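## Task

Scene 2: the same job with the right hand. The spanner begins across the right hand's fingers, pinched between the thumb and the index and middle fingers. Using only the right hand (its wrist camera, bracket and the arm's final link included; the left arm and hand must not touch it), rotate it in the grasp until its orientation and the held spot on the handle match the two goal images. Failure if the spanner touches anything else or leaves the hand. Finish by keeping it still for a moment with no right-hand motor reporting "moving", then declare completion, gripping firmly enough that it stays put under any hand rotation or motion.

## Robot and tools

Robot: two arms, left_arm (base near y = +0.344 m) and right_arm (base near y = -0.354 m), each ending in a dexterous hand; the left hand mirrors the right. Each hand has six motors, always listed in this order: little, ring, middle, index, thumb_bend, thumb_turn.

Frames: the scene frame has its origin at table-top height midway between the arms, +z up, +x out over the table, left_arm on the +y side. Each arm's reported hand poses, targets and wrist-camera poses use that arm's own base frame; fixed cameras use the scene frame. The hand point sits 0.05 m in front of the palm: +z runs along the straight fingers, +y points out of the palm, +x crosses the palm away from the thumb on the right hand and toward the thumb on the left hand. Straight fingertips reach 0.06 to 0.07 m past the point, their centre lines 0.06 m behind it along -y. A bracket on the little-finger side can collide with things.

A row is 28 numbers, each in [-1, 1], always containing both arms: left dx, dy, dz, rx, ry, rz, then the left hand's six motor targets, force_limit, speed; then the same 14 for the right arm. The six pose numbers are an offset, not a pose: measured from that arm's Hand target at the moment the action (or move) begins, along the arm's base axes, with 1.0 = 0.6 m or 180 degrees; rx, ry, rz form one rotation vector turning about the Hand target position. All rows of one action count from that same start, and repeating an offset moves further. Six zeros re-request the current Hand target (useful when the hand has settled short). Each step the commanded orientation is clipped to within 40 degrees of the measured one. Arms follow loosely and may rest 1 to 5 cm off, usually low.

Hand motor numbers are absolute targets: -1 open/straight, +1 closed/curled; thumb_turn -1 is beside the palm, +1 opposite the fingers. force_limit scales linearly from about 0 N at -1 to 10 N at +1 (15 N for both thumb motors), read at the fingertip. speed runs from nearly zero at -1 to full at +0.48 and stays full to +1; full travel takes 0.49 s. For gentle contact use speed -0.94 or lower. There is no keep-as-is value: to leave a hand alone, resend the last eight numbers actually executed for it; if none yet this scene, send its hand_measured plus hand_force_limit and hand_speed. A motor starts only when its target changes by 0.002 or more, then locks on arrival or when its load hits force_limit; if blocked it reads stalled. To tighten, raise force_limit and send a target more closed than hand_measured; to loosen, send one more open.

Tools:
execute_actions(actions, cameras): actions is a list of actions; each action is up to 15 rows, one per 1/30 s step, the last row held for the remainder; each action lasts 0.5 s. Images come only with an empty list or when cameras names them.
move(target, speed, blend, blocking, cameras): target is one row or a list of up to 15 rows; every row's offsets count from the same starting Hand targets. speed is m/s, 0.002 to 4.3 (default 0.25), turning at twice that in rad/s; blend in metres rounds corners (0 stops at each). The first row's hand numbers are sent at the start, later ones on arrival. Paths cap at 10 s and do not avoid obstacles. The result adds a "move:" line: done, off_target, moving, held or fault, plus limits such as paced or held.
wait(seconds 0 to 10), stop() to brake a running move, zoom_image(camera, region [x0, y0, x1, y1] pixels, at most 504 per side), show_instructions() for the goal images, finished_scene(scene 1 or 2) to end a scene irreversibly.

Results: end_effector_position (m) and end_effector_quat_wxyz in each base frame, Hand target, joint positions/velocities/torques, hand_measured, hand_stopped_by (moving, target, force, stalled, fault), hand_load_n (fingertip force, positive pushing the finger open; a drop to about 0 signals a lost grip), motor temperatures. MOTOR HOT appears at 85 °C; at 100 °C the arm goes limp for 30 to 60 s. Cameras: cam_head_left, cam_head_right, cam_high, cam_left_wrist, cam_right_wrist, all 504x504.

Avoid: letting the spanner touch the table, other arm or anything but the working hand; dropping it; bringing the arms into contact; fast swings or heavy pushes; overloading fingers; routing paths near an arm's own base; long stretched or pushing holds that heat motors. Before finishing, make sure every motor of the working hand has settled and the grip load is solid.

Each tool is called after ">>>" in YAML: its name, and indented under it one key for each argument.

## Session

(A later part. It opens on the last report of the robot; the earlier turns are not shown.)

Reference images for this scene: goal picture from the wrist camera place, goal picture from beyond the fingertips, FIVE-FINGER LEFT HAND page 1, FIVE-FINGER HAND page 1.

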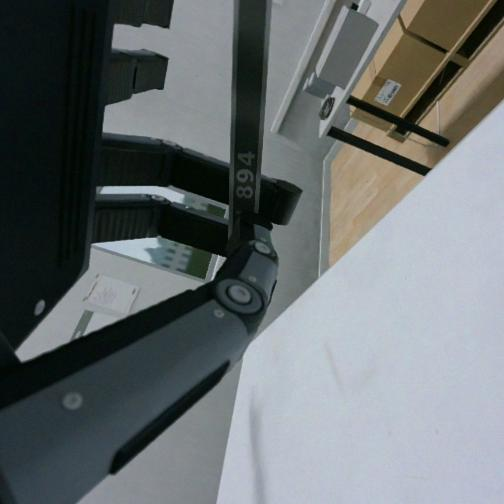

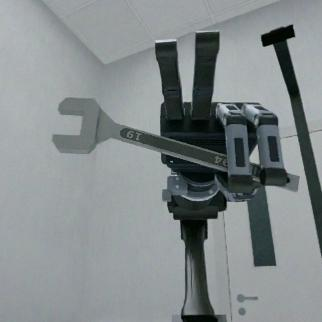

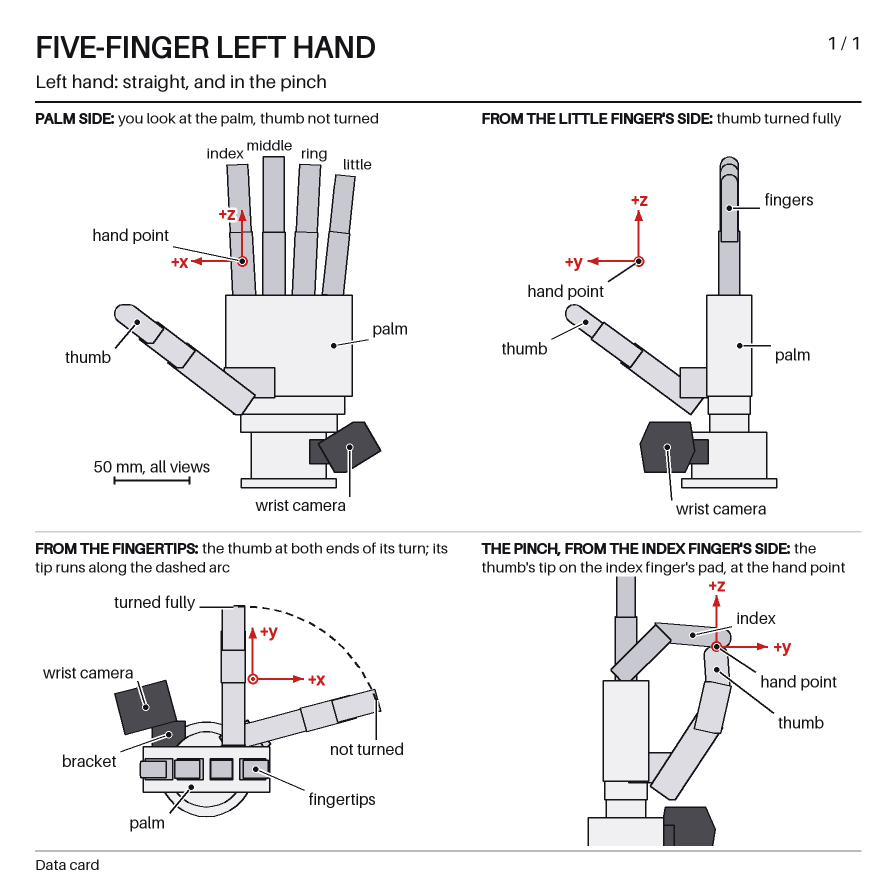

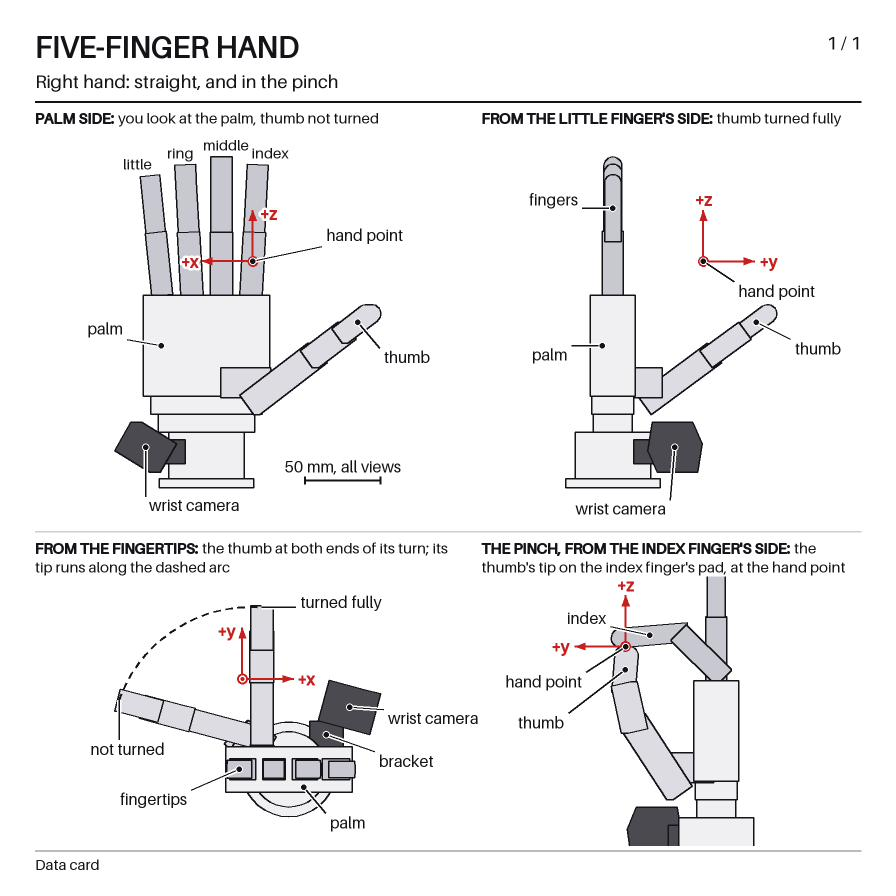

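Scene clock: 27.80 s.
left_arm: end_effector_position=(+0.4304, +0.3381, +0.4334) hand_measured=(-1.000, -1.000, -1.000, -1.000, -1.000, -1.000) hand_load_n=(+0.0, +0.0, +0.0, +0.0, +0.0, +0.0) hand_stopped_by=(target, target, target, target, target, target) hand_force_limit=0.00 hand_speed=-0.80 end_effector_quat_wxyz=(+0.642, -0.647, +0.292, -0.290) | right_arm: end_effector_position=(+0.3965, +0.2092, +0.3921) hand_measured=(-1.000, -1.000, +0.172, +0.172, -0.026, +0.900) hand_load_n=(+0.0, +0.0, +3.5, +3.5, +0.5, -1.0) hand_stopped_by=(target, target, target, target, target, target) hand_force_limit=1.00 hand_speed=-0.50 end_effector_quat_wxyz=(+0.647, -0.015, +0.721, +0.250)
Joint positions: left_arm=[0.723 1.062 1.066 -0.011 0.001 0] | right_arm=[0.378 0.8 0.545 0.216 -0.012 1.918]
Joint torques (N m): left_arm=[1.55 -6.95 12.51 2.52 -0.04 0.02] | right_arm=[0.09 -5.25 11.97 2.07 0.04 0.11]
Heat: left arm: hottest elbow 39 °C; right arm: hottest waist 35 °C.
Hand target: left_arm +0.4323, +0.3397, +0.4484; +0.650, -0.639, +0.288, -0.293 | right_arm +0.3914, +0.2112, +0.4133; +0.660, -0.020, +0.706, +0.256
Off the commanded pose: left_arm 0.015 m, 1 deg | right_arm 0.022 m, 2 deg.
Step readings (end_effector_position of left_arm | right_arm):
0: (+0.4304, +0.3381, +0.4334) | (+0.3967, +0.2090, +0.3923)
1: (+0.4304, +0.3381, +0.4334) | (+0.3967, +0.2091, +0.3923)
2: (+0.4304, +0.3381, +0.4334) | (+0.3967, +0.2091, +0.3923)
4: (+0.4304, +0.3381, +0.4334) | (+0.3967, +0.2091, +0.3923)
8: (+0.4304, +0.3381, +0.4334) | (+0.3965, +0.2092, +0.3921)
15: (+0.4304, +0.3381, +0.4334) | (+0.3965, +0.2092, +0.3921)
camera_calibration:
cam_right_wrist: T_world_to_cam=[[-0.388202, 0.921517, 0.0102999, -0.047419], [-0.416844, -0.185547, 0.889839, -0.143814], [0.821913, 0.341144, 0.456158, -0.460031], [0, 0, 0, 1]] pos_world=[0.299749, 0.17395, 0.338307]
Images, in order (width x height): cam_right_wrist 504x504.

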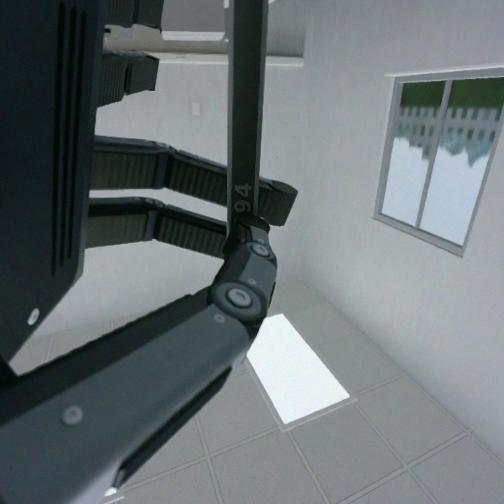

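>>> zoom_image:
  camera: "cam_right_wrist"
  region: [0, 0, 504, 504]

>>> zoom_image:
  camera: "cam_right_wrist"
  region: [80, 120, 320, 360]

>>> zoom_image:
  camera: "cam_right_wrist"
  region: [0, 0, 240, 240]

Scaled by 1.000.

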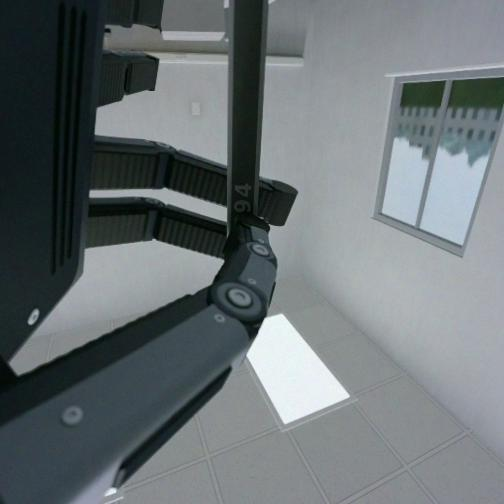

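Scaled by 2.100.

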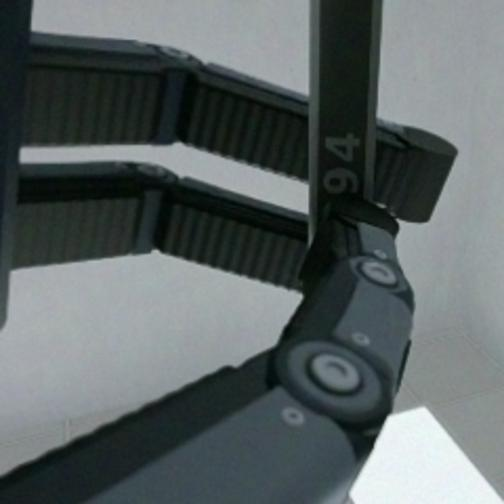

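Scaled by 2.100.

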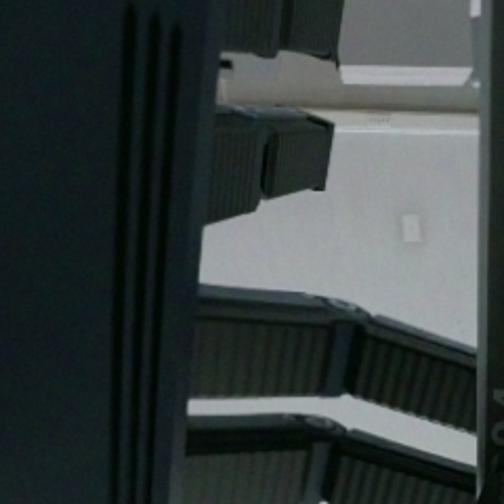

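>>> execute_actions:
  actions:
    - [[0,0,0,0,0,0,-1,-1,-1,-1,-1,-1,0,-0.8,0,0,0,0,0,0,-1,-1,0.160,0.160,-0.026,0.9,1.0,-0.5],[0,0,0,0,0,0,-1,-1,-1,-1,-1,-1,0,-0.8,0,0,0,0,0,0,-1,-1,0.160,0.160,-0.026,0.9,1.0,-0.5],[0,0,0,0,0,0,-1,-1,-1,-1,-1,-1,0,-0.8,0,0,0,0,0,0,-1,-1,0.160,0.160,-0.026,0.9,1.0,-0.5],[0,0,0,0,0,0,-1,-1,-1,-1,-1,-1,0,-0.8,0,0,0,0,0,0,-1,-1,0.160,0.160,-0.026,0.9,1.0,-0.5],[0,0,0,0,0,0,-1,-1,-1,-1,-1,-1,0,-0.8,0,0,0,0,0,0,-1,-1,0.172,0.172,-0.026,0.9,1.0,-0.5]]
  cameras: ["cam_right_wrist"]

>>> zoom_image:
  camera: "cam_right_wrist"
  region: [154, 0, 334, 240]

Scene clock: 33.57 s.
left_arm: end_effector_position=(+0.4304, +0.3381, +0.4334) hand_measured=(-1.000, -1.000, -1.000, -1.000, -1.000, -1.000) hand_load_n=(+0.0, +0.0, +0.0, -0.5, +0.0, +0.0) hand_stopped_by=(target, target, target, target, target, target) hand_force_limit=0.00 hand_speed=-0.80 end_effector_quat_wxyz=(+0.642, -0.647, +0.292, -0.290) | right_arm: end_effector_position=(+0.3964, +0.2092, +0.3922) hand_measured=(-1.000, -1.000, +0.172, +0.172, -0.026, +0.900) hand_load_n=(+0.0, +0.0, +3.0, +3.5, +0.5, -1.0) hand_stopped_by=(target, target, target, target, target, target) hand_force_limit=1.00 hand_speed=-0.50 end_effector_quat_wxyz=(+0.647, -0.015, +0.720, +0.250)
Joint positions: left_arm=[0.723 1.062 1.066 -0.011 0.001 0] | right_arm=[0.378 0.799 0.545 0.216 -0.012 1.918]
Joint torques (N m): left_arm=[1.08 -6.3 12.6 2.48 -0.08 0.05] | right_arm=[-0.32 -4.84 11.93 2.03 0.02 0.1]
Heat: left arm: hottest elbow 40 °C; right arm: hottest waist 35 °C.
Hand target: left_arm +0.4323, +0.3397, +0.4484; +0.650, -0.639, +0.288, -0.293 | right_arm +0.3914, +0.2112, +0.4134; +0.660, -0.020, +0.706, +0.256
Off the commanded pose: left_arm 0.015 m, 1 deg | right_arm 0.022 m, 2 deg.
Step readings (end_effector_position of left_arm | right_arm):
0: (+0.4304, +0.3381, +0.4334) | (+0.3965, +0.2092, +0.3921)
1: (+0.4304, +0.3381, +0.4334) | (+0.3965, +0.2092, +0.3921)
2: (+0.4304, +0.3381, +0.4334) | (+0.3965, +0.2092, +0.3921)
4: (+0.4304, +0.3381, +0.4334) | (+0.3965, +0.2092, +0.3921)
8: (+0.4304, +0.3381, +0.4334) | (+0.3964, +0.2092, +0.3922)
15: (+0.4304, +0.3381, +0.4334) | (+0.3964, +0.2092, +0.3922)
camera_calibration:
cam_right_wrist: T_world_to_cam=[[-0.388189, 0.921527, 0.00988568, -0.0473241], [-0.417333, -0.185343, 0.889652, -0.14377], [0.821671, 0.341228, 0.456532, -0.460063], [0, 0, 0, 1]] pos_world=[0.29965, 0.17395, 0.338407]
Images, in order (width x height): cam_right_wrist 504x504.

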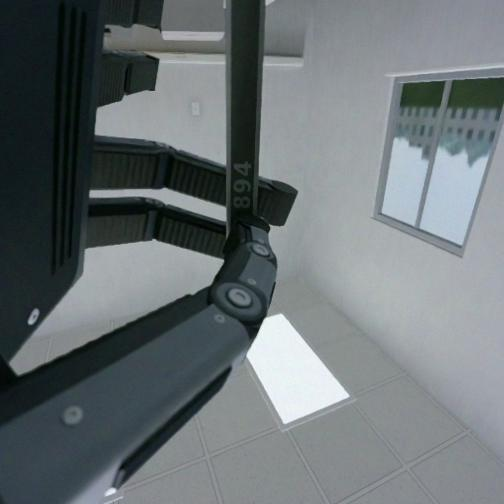

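Scaled by 2.100.

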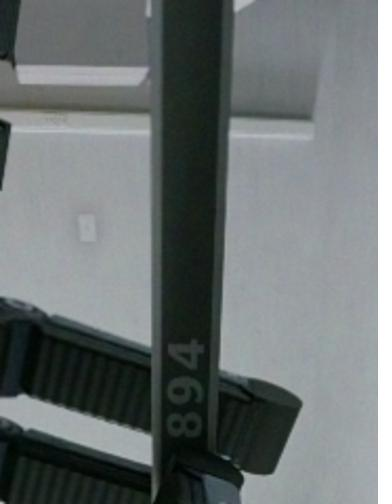

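>>> execute_actions:
  actions:
    - [[0,0,0,0,0,0,-1,-1,-1,-1,-1,-1,0,-0.8,0.0015,-0.0032,0.0033,0.0257,0.0107,-0.0011,-1,-1,0.172,0.172,-0.026,0.9,1.0,-0.5],[0,0,0,0,0,0,-1,-1,-1,-1,-1,-1,0,-0.8,0.0015,-0.0032,0.0033,0.0257,0.0107,-0.0011,-1,-1,0.172,0.172,-0.026,0.9,1.0,-0.5]]
    - [[0,0,0,0,0,0,-1,-1,-1,-1,-1,-1,0,-0.8,0,0,0,0,0,0,-1,-1,0.172,0.172,-0.026,0.9,1.0,-0.5]]
    - [[0,0,0,0,0,0,-1,-1,-1,-1,-1,-1,0,-0.8,0,0,0,0,0,0,-1,-1,0.162,0.162,-0.026,0.9,1.0,-0.5],[0,0,0,0,0,0,-1,-1,-1,-1,-1,-1,0,-0.8,0,0,0,0,0,0,-1,-1,0.162,0.162,-0.026,0.9,1.0,-0.5],[0,0,0,0,0,0,-1,-1,-1,-1,-1,-1,0,-0.8,0,0,0,0,0,0,-1,-1,0.162,0.162,-0.026,0.9,1.0,-0.5],[0,0,0,0,0,0,-1,-1,-1,-1,-1,-1,0,-0.8,0,0,0,0,0,0,-1,-1,0.162,0.162,-0.026,0.9,1.0,-0.5],[0,0,0,0,0,0,-1,-1,-1,-1,-1,-1,0,-0.8,0,0,0,0,0,0,-1,-1,0.162,0.162,-0.026,0.9,1.0,-0.5],[0,0,0,0,0,0,-1,-1,-1,-1,-1,-1,0,-0.8,0,0,0,0,0,0,-1,-1,0.172,0.172,-0.026,0.9,1.0,-0.5]]
  cameras: ["cam_right_wrist"]

>>> zoom_image:
  camera: "cam_right_wrist"
  region: [154, 0, 334, 240]

Scene clock: 36.30 s.
left_arm: end_effector_position=(+0.4304, +0.3381, +0.4334) hand_measured=(-1.000, -1.000, -1.000, -1.000, -1.000, -1.000) hand_load_n=(+0.0, +0.0, +0.0, +0.0, +0.0, +0.0) hand_stopped_by=(target, target, target, target, target, target) hand_force_limit=0.00 hand_speed=-0.80 end_effector_quat_wxyz=(+0.642, -0.647, +0.292, -0.290) | right_arm: end_effector_position=(+0.3975, +0.2073, +0.3952) hand_measured=(-1.000, -1.000, +0.170, +0.172, -0.026, +0.900) hand_load_n=(+0.0, +0.0, +3.5, +3.5, +0.0, -1.0) hand_stopped_by=(target, target, target, target, target, target) hand_force_limit=1.00 hand_speed=-0.50 end_effector_quat_wxyz=(+0.638, +0.010, +0.721, +0.271)
Joint positions: left_arm=[0.723 1.062 1.066 -0.011 0.001 0] | right_arm=[0.386 0.799 0.545 0.216 0 1.986]
Joint torques (N m): left_arm=[1.26 -6.71 12.46 2.36 -0.08 0.03] | right_arm=[0.26 -4.54 11.6 2.39 0.19 0.33]
Heat: left arm: hottest elbow 41 °C; right arm: hottest elbow 36 °C.
Hand target: left_arm +0.4323, +0.3397, +0.4484; +0.650, -0.639, +0.288, -0.293 | right_arm +0.3924, +0.2092, +0.4154; +0.648, +0.012, +0.706, +0.284
Off the commanded pose: left_arm 0.015 m, 1 deg | right_arm 0.021 m, 2 deg.
Step readings (end_effector_position of left_arm | right_arm):
0: (+0.4304, +0.3381, +0.4334) | (+0.3964, +0.2092, +0.3922)
1: (+0.4304, +0.3381, +0.4334) | (+0.3964, +0.2092, +0.3922)
2: (+0.4304, +0.3381, +0.4334) | (+0.3965, +0.2090, +0.3923)
4: (+0.4304, +0.3381, +0.4334) | (+0.3969, +0.2083, +0.3929)
8: (+0.4304, +0.3381, +0.4334) | (+0.3972, +0.2079, +0.3940)
15: (+0.4304, +0.3381, +0.4334) | (+0.3974, +0.2076, +0.3949)
16: (+0.4304, +0.3381, +0.4334) | (+0.3974, +0.2075, +0.3950)
17: (+0.4304, +0.3381, +0.4334) | (+0.3975, +0.2074, +0.3950)
19: (+0.4304, +0.3381, +0.4334) | (+0.3975, +0.2073, +0.3951)
23: (+0.4304, +0.3381, +0.4334) | (+0.3975, +0.2073, +0.3951)
30: (+0.4304, +0.3381, +0.4334) | (+0.3976, +0.2072, +0.3952)
31: (+0.4304, +0.3381, +0.4334) | (+0.3976, +0.2072, +0.3952)
32: (+0.4304, +0.3381, +0.4334) | (+0.3976, +0.2072, +0.3952)
34: (+0.4304, +0.3381, +0.4334) | (+0.3976, +0.2072, +0.3952)
38: (+0.4304, +0.3381, +0.4334) | (+0.3976, +0.2072, +0.3952)
45: (+0.4304, +0.3381, +0.4334) | (+0.3975, +0.2073, +0.3952)
camera_calibration:
cam_right_wrist: T_world_to_cam=[[-0.381183, 0.921244, 0.0775163, -0.0745723], [-0.395858, -0.238414, 0.886823, -0.142712], [0.835462, 0.307356, 0.455561, -0.459794], [0, 0, 0, 1]] pos_world=[0.299221, 0.175995, 0.341805]
Images, in order (width x height): cam_right_wrist 504x504.

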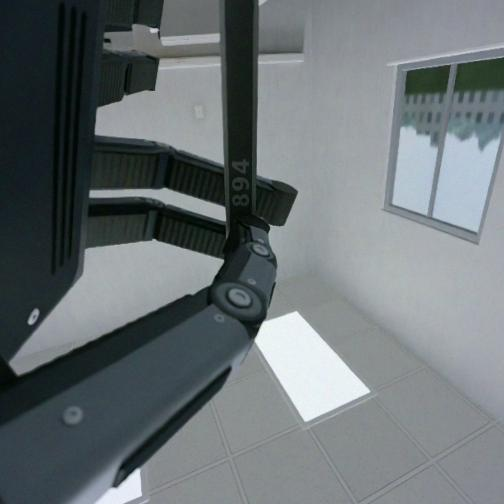

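Scaled by 2.100.

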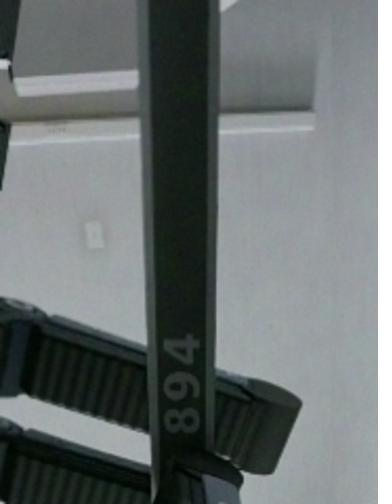

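>>> move:
  target: [0, 0, 0, 0, 0, 0, -1, -1, -1, -1, -1, -1, 0, -0.8, -0.0054, 0.0117, -0.012, -0.0463, -0.0189, 0.002, -1, -1, 0.172, 0.172, -0.026, 0.9, 1.0, -0.5]
  speed: 0.2
  cameras: []

>>> execute_actions:
  actions:
    - [[0,0,0,0,0,0,-1,-1,-1,-1,-1,-1,0,-0.8,0,0,0,0,0,0,-1,-1,0.162,0.162,-0.026,0.9,1.0,-0.5],[0,0,0,0,0,0,-1,-1,-1,-1,-1,-1,0,-0.8,0,0,0,0,0,0,-1,-1,0.162,0.162,-0.026,0.9,1.0,-0.5],[0,0,0,0,0,0,-1,-1,-1,-1,-1,-1,0,-0.8,0,0,0,0,0,0,-1,-1,0.162,0.162,-0.026,0.9,1.0,-0.5],[0,0,0,0,0,0,-1,-1,-1,-1,-1,-1,0,-0.8,0,0,0,0,0,0,-1,-1,0.162,0.162,-0.026,0.9,1.0,-0.5],[0,0,0,0,0,0,-1,-1,-1,-1,-1,-1,0,-0.8,0,0,0,0,0,0,-1,-1,0.162,0.162,-0.026,0.9,1.0,-0.5],[0,0,0,0,0,0,-1,-1,-1,-1,-1,-1,0,-0.8,0,0,0,0,0,0,-1,-1,0.172,0.172,-0.026,0.9,1.0,-0.5]]
  cameras: ["cam_right_wrist"]

>>> zoom_image:
  camera: "cam_right_wrist"
  region: [154, 0, 334, 240]

Scene clock: 39.30 s.
left_arm: end_effector_position=(+0.4304, +0.3381, +0.4334) hand_measured=(-1.000, -1.000, -1.000, -1.000, -1.000, -1.000) hand_load_n=(+0.0, +0.0, +0.0, +0.0, +0.0, +0.0) hand_stopped_by=(target, target, target, target, target, target) hand_force_limit=0.00 hand_speed=-0.80 end_effector_quat_wxyz=(+0.642, -0.647, +0.292, -0.290) | right_arm: end_effector_position=(+0.3940, +0.2145, +0.3890) hand_measured=(-1.000, -1.000, +0.170, +0.172, -0.026, +0.900) hand_load_n=(+0.0, +0.0, +3.5, +3.5, +0.0, -1.0) hand_stopped_by=(target, target, target, target, target, target) hand_force_limit=1.00 hand_speed=-0.50 end_effector_quat_wxyz=(+0.654, -0.041, +0.719, +0.229)
Joint positions: left_arm=[0.723 1.062 1.066 -0.011 0.001 0] | right_arm=[0.386 0.799 0.545 0.216 -0.007 1.85]
Joint torques (N m): left_arm=[1.08 -6.89 12.7 2.59 -0.05 0.01] | right_arm=[0.03 -4.95 11.6 2.28 0.01 0.1]
Heat: left arm: hottest elbow 41 °C; right arm: hottest elbow 36 °C.
Hand target: left_arm +0.4323, +0.3397, +0.4484; +0.650, -0.639, +0.288, -0.293 | right_arm +0.3891, +0.2163, +0.4082; +0.667, -0.046, +0.706, +0.234
Off the commanded pose: left_arm 0.015 m, 1 deg | right_arm 0.020 m, 2 deg.
move: off_target (left_arm, right_arm)
No camera images: "cameras" was empty.

Scene clock: 40.00 s.
left_arm: end_effector_position=(+0.4304, +0.3381, +0.4334) hand_measured=(-1.000, -1.000, -1.000, -1.000, -1.000, -1.000) hand_load_n=(+0.0, +0.0, +0.0, +0.0, +0.0, -0.5) hand_stopped_by=(target, target, target, target, target, target) hand_force_limit=0.00 hand_speed=-0.80 end_effector_quat_wxyz=(+0.642, -0.647, +0.292, -0.290) | right_arm: end_effector_position=(+0.3939, +0.2146, +0.3890) hand_measured=(-1.000, -1.000, +0.172, +0.172, -0.026, +0.900) hand_load_n=(+0.0, +0.0, +3.0, +3.5, +0.5, -0.5) hand_stopped_by=(target, target, target, target, target, target) hand_force_limit=1.00 hand_speed=-0.50 end_effector_quat_wxyz=(+0.654, -0.041, +0.719, +0.229)
Joint positions: left_arm=[0.723 1.062 1.066 -0.011 0.001 0] | right_arm=[0.386 0.799 0.545 0.216 -0.007 1.85]
Joint torques (N m): left_arm=[1.85 -6.48 12.45 2.55 -0.02 0.08] | right_arm=[-0.26 -5.19 11.67 2.3 0.02 0.09]
Heat: left arm: hottest elbow 41 °C; right arm: hottest elbow 36 °C.
Hand target: left_arm +0.4323, +0.3397, +0.4484; +0.650, -0.639, +0.288, -0.293 | right_arm +0.3891, +0.2163, +0.4082; +0.667, -0.046, +0.706, +0.234
Off the commanded pose: left_arm 0.015 m, 1 deg | right_arm 0.020 m, 2 deg.
Step readings (end_effector_position of left_arm | right_arm):
0: (+0.4304, +0.3381, +0.4334) | (+0.3940, +0.2145, +0.3890)
1: (+0.4304, +0.3381, +0.4334) | (+0.3940, +0.2145, +0.3890)
2: (+0.4304, +0.3381, +0.4334) | (+0.3940, +0.2145, +0.3890)
4: (+0.4304, +0.3381, +0.4334) | (+0.3940, +0.2145, +0.3890)
8: (+0.4304, +0.3381, +0.4334) | (+0.3940, +0.2145, +0.3890)
15: (+0.4304, +0.3381, +0.4334) | (+0.3939, +0.2146, +0.3890)
camera_calibration:
cam_right_wrist: T_world_to_cam=[[-0.393159, 0.917635, -0.0580677, -0.0239522], [-0.439448, -0.132056, 0.888508, -0.143213], [0.807658, 0.374843, 0.455172, -0.45951], [0, 0, 0, 1]] pos_world=[0.298776, 0.175311, 0.335011]
Images, in order (width x height): cam_right_wrist 504x504.

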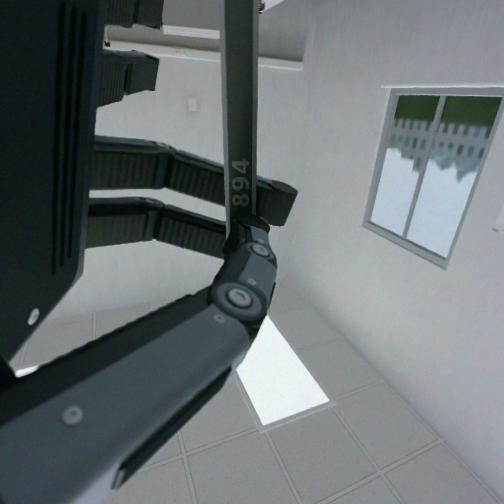

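Scaled by 2.100.

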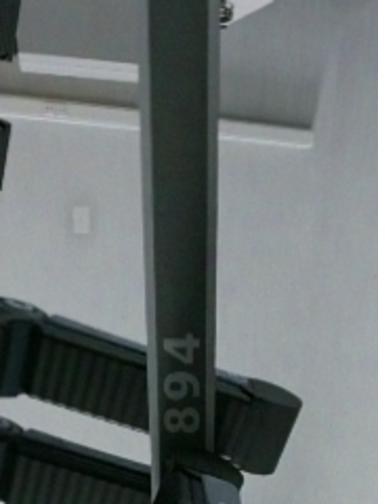

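>>> execute_actions:
  actions:
    - [[0,0,0,0,0,0,-1,-1,-1,-1,-1,-1,0,-0.8,0,0,0,0,0,0,-1,-1,0.162,0.162,-0.026,0.9,1.0,-0.5],[0,0,0,0,0,0,-1,-1,-1,-1,-1,-1,0,-0.8,0,0,0,0,0,0,-1,-1,0.162,0.162,-0.026,0.9,1.0,-0.5],[0,0,0,0,0,0,-1,-1,-1,-1,-1,-1,0,-0.8,0,0,0,0,0,0,-1,-1,0.162,0.162,-0.026,0.9,1.0,-0.5],[0,0,0,0,0,0,-1,-1,-1,-1,-1,-1,0,-0.8,0,0,0,0,0,0,-1,-1,0.162,0.162,-0.026,0.9,1.0,-0.5],[0,0,0,0,0,0,-1,-1,-1,-1,-1,-1,0,-0.8,0,0,0,0,0,0,-1,-1,0.162,0.162,-0.026,0.9,1.0,-0.5],[0,0,0,0,0,0,-1,-1,-1,-1,-1,-1,0,-0.8,0,0,0,0,0,0,-1,-1,0.162,0.162,-0.026,0.9,1.0,-0.5],[0,0,0,0,0,0,-1,-1,-1,-1,-1,-1,0,-0.8,0,0,0,0,0,0,-1,-1,0.172,0.172,-0.026,0.9,1.0,-0.5]]
  cameras: ["cam_right_wrist"]

>>> zoom_image:
  camera: "cam_right_wrist"
  region: [154, 0, 334, 240]

Scene clock: 41.67 s.
left_arm: end_effector_position=(+0.4304, +0.3381, +0.4334) hand_measured=(-1.000, -1.000, -1.000, -1.000, -1.000, -1.000) hand_load_n=(+0.0, +0.0, +0.0, +0.0, +0.0, -0.5) hand_stopped_by=(target, target, target, target, target, target) hand_force_limit=0.00 hand_speed=-0.80 end_effector_quat_wxyz=(+0.642, -0.647, +0.292, -0.290) | right_arm: end_effector_position=(+0.3939, +0.2146, +0.3889) hand_measured=(-1.000, -1.000, +0.172, +0.172, -0.026, +0.900) hand_load_n=(+0.0, +0.0, +3.5, +3.5, +0.5, -0.5) hand_stopped_by=(target, target, target, target, target, target) hand_force_limit=1.00 hand_speed=-0.50 end_effector_quat_wxyz=(+0.654, -0.041, +0.719, +0.229)
Joint positions: left_arm=[0.723 1.062 1.066 -0.011 0.001 0] | right_arm=[0.386 0.799 0.545 0.216 -0.007 1.85]
Joint torques (N m): left_arm=[0.97 -6.77 12.42 2.52 -0.03 0.02] | right_arm=[-0.09 -4.54 11.69 2.25 0.03 0.09]
Motor temperatures (°C): left_arm=[35 30 42 32 30 26] | right_arm=[35 27 36 32 28 27]
Heat: left arm: hottest elbow 42 °C; right arm: hottest elbow 36 °C.
Hand target: left_arm +0.4323, +0.3397, +0.4484; +0.650, -0.639, +0.288, -0.293 | right_arm +0.3891, +0.2162, +0.4082; +0.667, -0.046, +0.706, +0.234
Off the commanded pose: left_arm 0.015 m, 1 deg | right_arm 0.020 m, 2 deg.
Step readings (end_effector_position of left_arm | right_arm):
0: (+0.4304, +0.3381, +0.4334) | (+0.3939, +0.2146, +0.3890)
1: (+0.4304, +0.3381, +0.4334) | (+0.3939, +0.2146, +0.3890)
2: (+0.4304, +0.3381, +0.4334) | (+0.3939, +0.2146, +0.3890)
4: (+0.4304, +0.3381, +0.4334) | (+0.3939, +0.2146, +0.3890)
8: (+0.4304, +0.3381, +0.4334) | (+0.3939, +0.2146, +0.3889)
15: (+0.4304, +0.3381, +0.4334) | (+0.3939, +0.2146, +0.3889)
camera_calibration:
cam_right_wrist: T_world_to_cam=[[-0.393184, 0.917598, -0.0584837, -0.0238045], [-0.439598, -0.131737, 0.888481, -0.143127], [0.807564, 0.375046, 0.455171, -0.459472], [0, 0, 0, 1]] pos_world=[0.298776, 0.175311, 0.334912]
Images, in order (width x height): cam_right_wrist 504x504.

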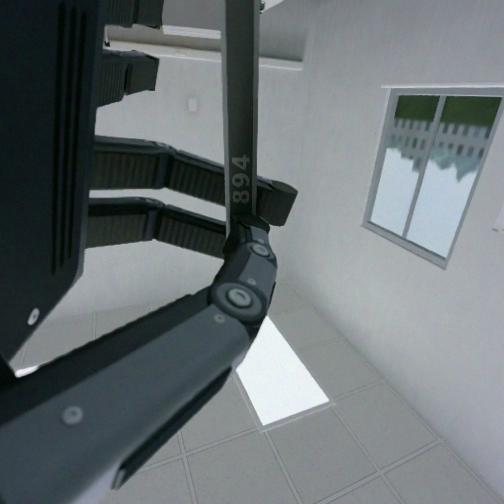

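Scaled by 2.100.

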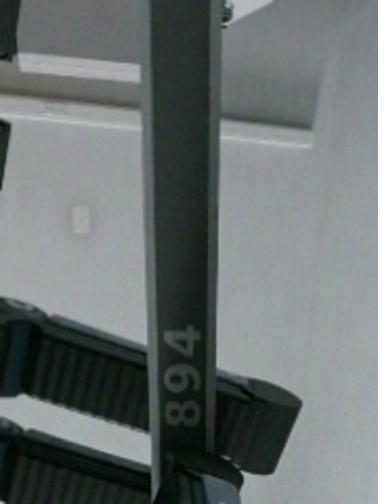

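>>> execute_actions:
  actions:
    - [[0,0,0,0,0,0,-1,-1,-1,-1,-1,-1,0,-0.8,0,0,0,0,0,0,-1,-1,0.162,0.162,-0.026,0.9,1.0,-0.5],[0,0,0,0,0,0,-1,-1,-1,-1,-1,-1,0,-0.8,0,0,0,0,0,0,-1,-1,0.162,0.162,-0.026,0.9,1.0,-0.5],[0,0,0,0,0,0,-1,-1,-1,-1,-1,-1,0,-0.8,0,0,0,0,0,0,-1,-1,0.162,0.162,-0.026,0.9,1.0,-0.5],[0,0,0,0,0,0,-1,-1,-1,-1,-1,-1,0,-0.8,0,0,0,0,0,0,-1,-1,0.162,0.162,-0.026,0.9,1.0,-0.5],[0,0,0,0,0,0,-1,-1,-1,-1,-1,-1,0,-0.8,0,0,0,0,0,0,-1,-1,0.162,0.162,-0.026,0.9,1.0,-0.5],[0,0,0,0,0,0,-1,-1,-1,-1,-1,-1,0,-0.8,0,0,0,0,0,0,-1,-1,0.162,0.162,-0.026,0.9,1.0,-0.5],[0,0,0,0,0,0,-1,-1,-1,-1,-1,-1,0,-0.8,0,0,0,0,0,0,-1,-1,0.172,0.172,-0.026,0.9,1.0,-0.5]]
  cameras: ["cam_right_wrist"]

>>> zoom_image:
  camera: "cam_right_wrist"
  region: [154, 0, 334, 240]

Scene clock: 43.43 s.
left_arm: end_effector_position=(+0.4304, +0.3381, +0.4334) hand_measured=(-1.000, -1.000, -1.000, -1.000, -1.000, -1.000) hand_load_n=(+0.0, +0.0, +0.0, +0.0, +0.0, -0.5) hand_stopped_by=(target, target, target, target, target, target) hand_force_limit=0.00 hand_speed=-0.80 end_effector_quat_wxyz=(+0.642, -0.647, +0.292, -0.290) | right_arm: end_effector_position=(+0.3939, +0.2146, +0.3889) hand_measured=(-1.000, -1.000, +0.172, +0.172, -0.026, +0.900) hand_load_n=(+0.0, +0.0, +3.5, +3.5, +0.5, -1.0) hand_stopped_by=(target, target, target, target, target, target) hand_force_limit=1.00 hand_speed=-0.50 end_effector_quat_wxyz=(+0.654, -0.041, +0.719, +0.229)
Joint positions: left_arm=[0.723 1.062 1.066 -0.011 0.001 0] | right_arm=[0.386 0.799 0.545 0.216 -0.007 1.85]
Joint torques (N m): left_arm=[0.79 -6.36 12.46 2.43 -0.07 -0.02] | right_arm=[-0.21 -4.48 11.7 2.22 0.04 0.12]
Heat: left arm: hottest elbow 42 °C; right arm: hottest elbow 36 °C.
Hand target: left_arm +0.4323, +0.3397, +0.4484; +0.650, -0.639, +0.288, -0.293 | right_arm +0.3892, +0.2162, +0.4082; +0.667, -0.045, +0.706, +0.234
Off the commanded pose: left_arm 0.015 m, 1 deg | right_arm 0.020 m, 2 deg.
Step readings (end_effector_position of left_arm | right_arm):
0: (+0.4304, +0.3381, +0.4334) | (+0.3939, +0.2146, +0.3889)
1: (+0.4304, +0.3381, +0.4334) | (+0.3939, +0.2146, +0.3889)
2: (+0.4304, +0.3381, +0.4334) | (+0.3939, +0.2146, +0.3889)
4: (+0.4304, +0.3381, +0.4334) | (+0.3939, +0.2146, +0.3889)
8: (+0.4304, +0.3381, +0.4334) | (+0.3939, +0.2146, +0.3889)
15: (+0.4304, +0.3381, +0.4334) | (+0.3939, +0.2146, +0.3889)
camera_calibration:
cam_right_wrist: T_world_to_cam=[[-0.393184, 0.917598, -0.0584837, -0.0238045], [-0.439598, -0.131737, 0.888481, -0.143127], [0.807564, 0.375046, 0.455171, -0.459472], [0, 0, 0, 1]] pos_world=[0.298776, 0.175311, 0.334912]
Images, in order (width x height): cam_right_wrist 504x504.

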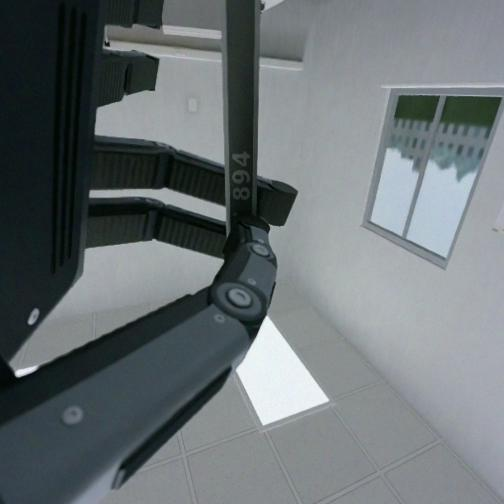

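Scaled by 2.100.

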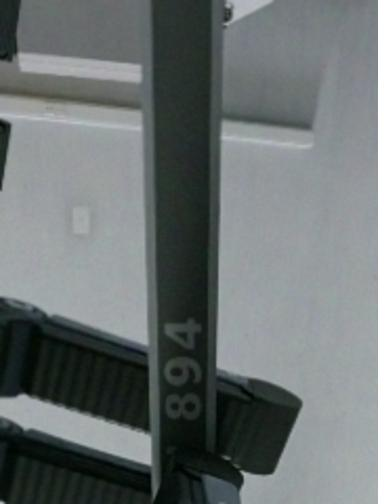

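>>> execute_actions:
  actions:
    - [[0,0,0,0,0,0,-1,-1,-1,-1,-1,-1,0,-0.8,0,0,0,0,0,0,-1,-1,0.21,0.21,-0.026,0.9,1.0,-0.92]]
  cameras: ["cam_right_wrist", "cam_head_left", "cam_high"]

>>> zoom_image:
  camera: "cam_right_wrist"
  region: [154, 0, 334, 240]

Scene clock: 46.50 s.
left_arm: end_effector_position=(+0.4304, +0.3381, +0.4334) hand_measured=(-1.000, -1.000, -1.000, -1.000, -1.000, -1.000) hand_load_n=(+0.0, +0.0, +0.0, +0.0, +0.0, +0.0) hand_stopped_by=(target, target, target, target, target, target) hand_force_limit=0.00 hand_speed=-0.80 end_effector_quat_wxyz=(+0.642, -0.647, +0.292, -0.290) | right_arm: end_effector_position=(+0.3939, +0.2146, +0.3889) hand_measured=(-1.000, -1.000, +0.190, +0.190, -0.026, +0.900) hand_load_n=(+0.0, +0.0, +12.0, +11.5, +2.0, -1.0) hand_stopped_by=(target, target, force, force, target, target) hand_force_limit=1.00 hand_speed=-0.92 end_effector_quat_wxyz=(+0.654, -0.041, +0.719, +0.229)
Joint positions: left_arm=[0.723 1.062 1.066 -0.011 0.001 0] | right_arm=[0.386 0.799 0.545 0.216 -0.007 1.85]
Joint torques (N m): left_arm=[1.14 -6.3 12.38 2.5 -0.05 0.02] | right_arm=[-0.15 -5.13 11.67 2.25 0.02 0.11]
Heat: left arm: hottest elbow 42 °C; right arm: hottest elbow 36 °C.
Hand target: left_arm +0.4323, +0.3397, +0.4484; +0.650, -0.639, +0.288, -0.293 | right_arm +0.3892, +0.2162, +0.4082; +0.667, -0.045, +0.706, +0.234
Off the commanded pose: left_arm 0.015 m, 1 deg | right_arm 0.020 m, 2 deg.
Step readings (end_effector_position of left_arm | right_arm):
0: (+0.4304, +0.3381, +0.4334) | (+0.3939, +0.2146, +0.3889)
1: (+0.4304, +0.3381, +0.4334) | (+0.3939, +0.2146, +0.3889)
2: (+0.4304, +0.3381, +0.4334) | (+0.3939, +0.2146, +0.3889)
4: (+0.4304, +0.3381, +0.4334) | (+0.3939, +0.2146, +0.3889)
8: (+0.4304, +0.3381, +0.4334) | (+0.3939, +0.2146, +0.3889)
15: (+0.4304, +0.3381, +0.4334) | (+0.3939, +0.2146, +0.3889)
camera_calibration:
cam_right_wrist: T_world_to_cam=[[-0.393184, 0.917598, -0.0584837, -0.0238045], [-0.439598, -0.131737, 0.888481, -0.143127], [0.807564, 0.375046, 0.455171, -0.459472], [0, 0, 0, 1]] pos_world=[0.298776, 0.175311, 0.334912]
Images, in order (width x height): cam_head_left 504x504, cam_high 504x504, cam_right_wrist 504x504.

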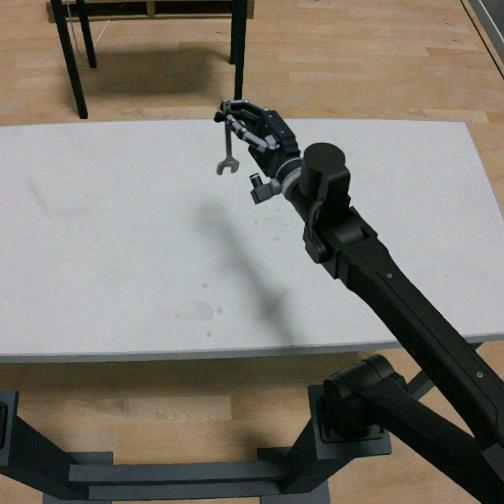

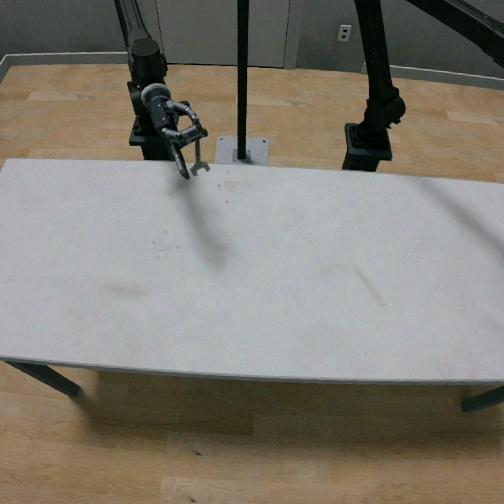

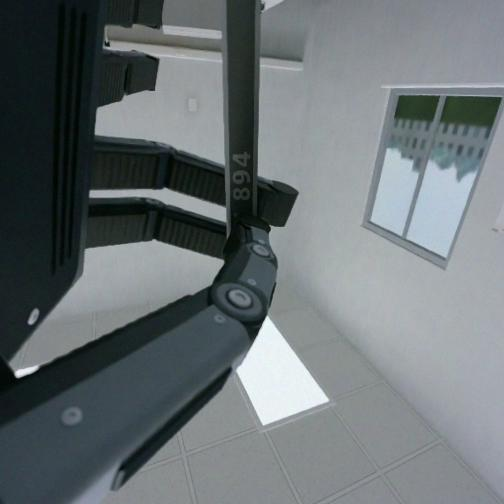

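Scaled by 2.100.

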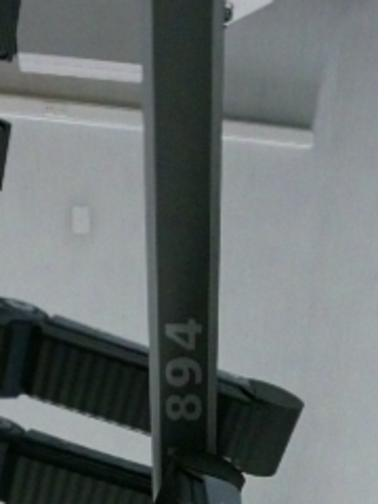

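>>> wait:
  seconds: 0.8
  cameras: []

>>> finished_scene:
  scene: 2

Scene clock: 47.77 s.
left_arm: end_effector_position=(+0.4304, +0.3381, +0.4334) hand_measured=(-1.000, -1.000, -1.000, -1.000, -1.000, -1.000) hand_load_n=(+0.0, +0.0, +0.0, +0.0, +0.0, +0.0) hand_stopped_by=(target, target, target, target, target, target) hand_force_limit=0.00 hand_speed=-0.80 end_effector_quat_wxyz=(+0.642, -0.647, +0.292, -0.290) | right_arm: end_effector_position=(+0.3939, +0.2146, +0.3889) hand_measured=(-1.000, -1.000, +0.190, +0.190, -0.026, +0.900) hand_load_n=(+0.0, +0.0, +12.0, +11.5, +1.5, -1.0) hand_stopped_by=(target, target, force, force, target, target) hand_force_limit=1.00 hand_speed=-0.92 end_effector_quat_wxyz=(+0.654, -0.041, +0.719, +0.229)
Joint positions: left_arm=[0.723 1.062 1.066 -0.011 0.001 0] | right_arm=[0.386 0.799 0.545 0.216 -0.007 1.85]
Joint torques (N m): left_arm=[1.55 -6.89 12.57 2.47 -0.09 0.01] | right_arm=[-0.26 -4.95 11.59 2.26 0.05 0.11]
Heat: left arm: hottest elbow 42 °C; right arm: hottest elbow 36 °C.
Hand target: left_arm +0.4323, +0.3397, +0.4484; +0.650, -0.639, +0.288, -0.293 | right_arm +0.3892, +0.2162, +0.4082; +0.667, -0.045, +0.706, +0.234
Off the commanded pose: left_arm 0.015 m, 1 deg | right_arm 0.020 m, 2 deg.
wait: 0.80 s; at rest from the start
No camera images: "cameras" was empty.

The scene is finished: the task was done.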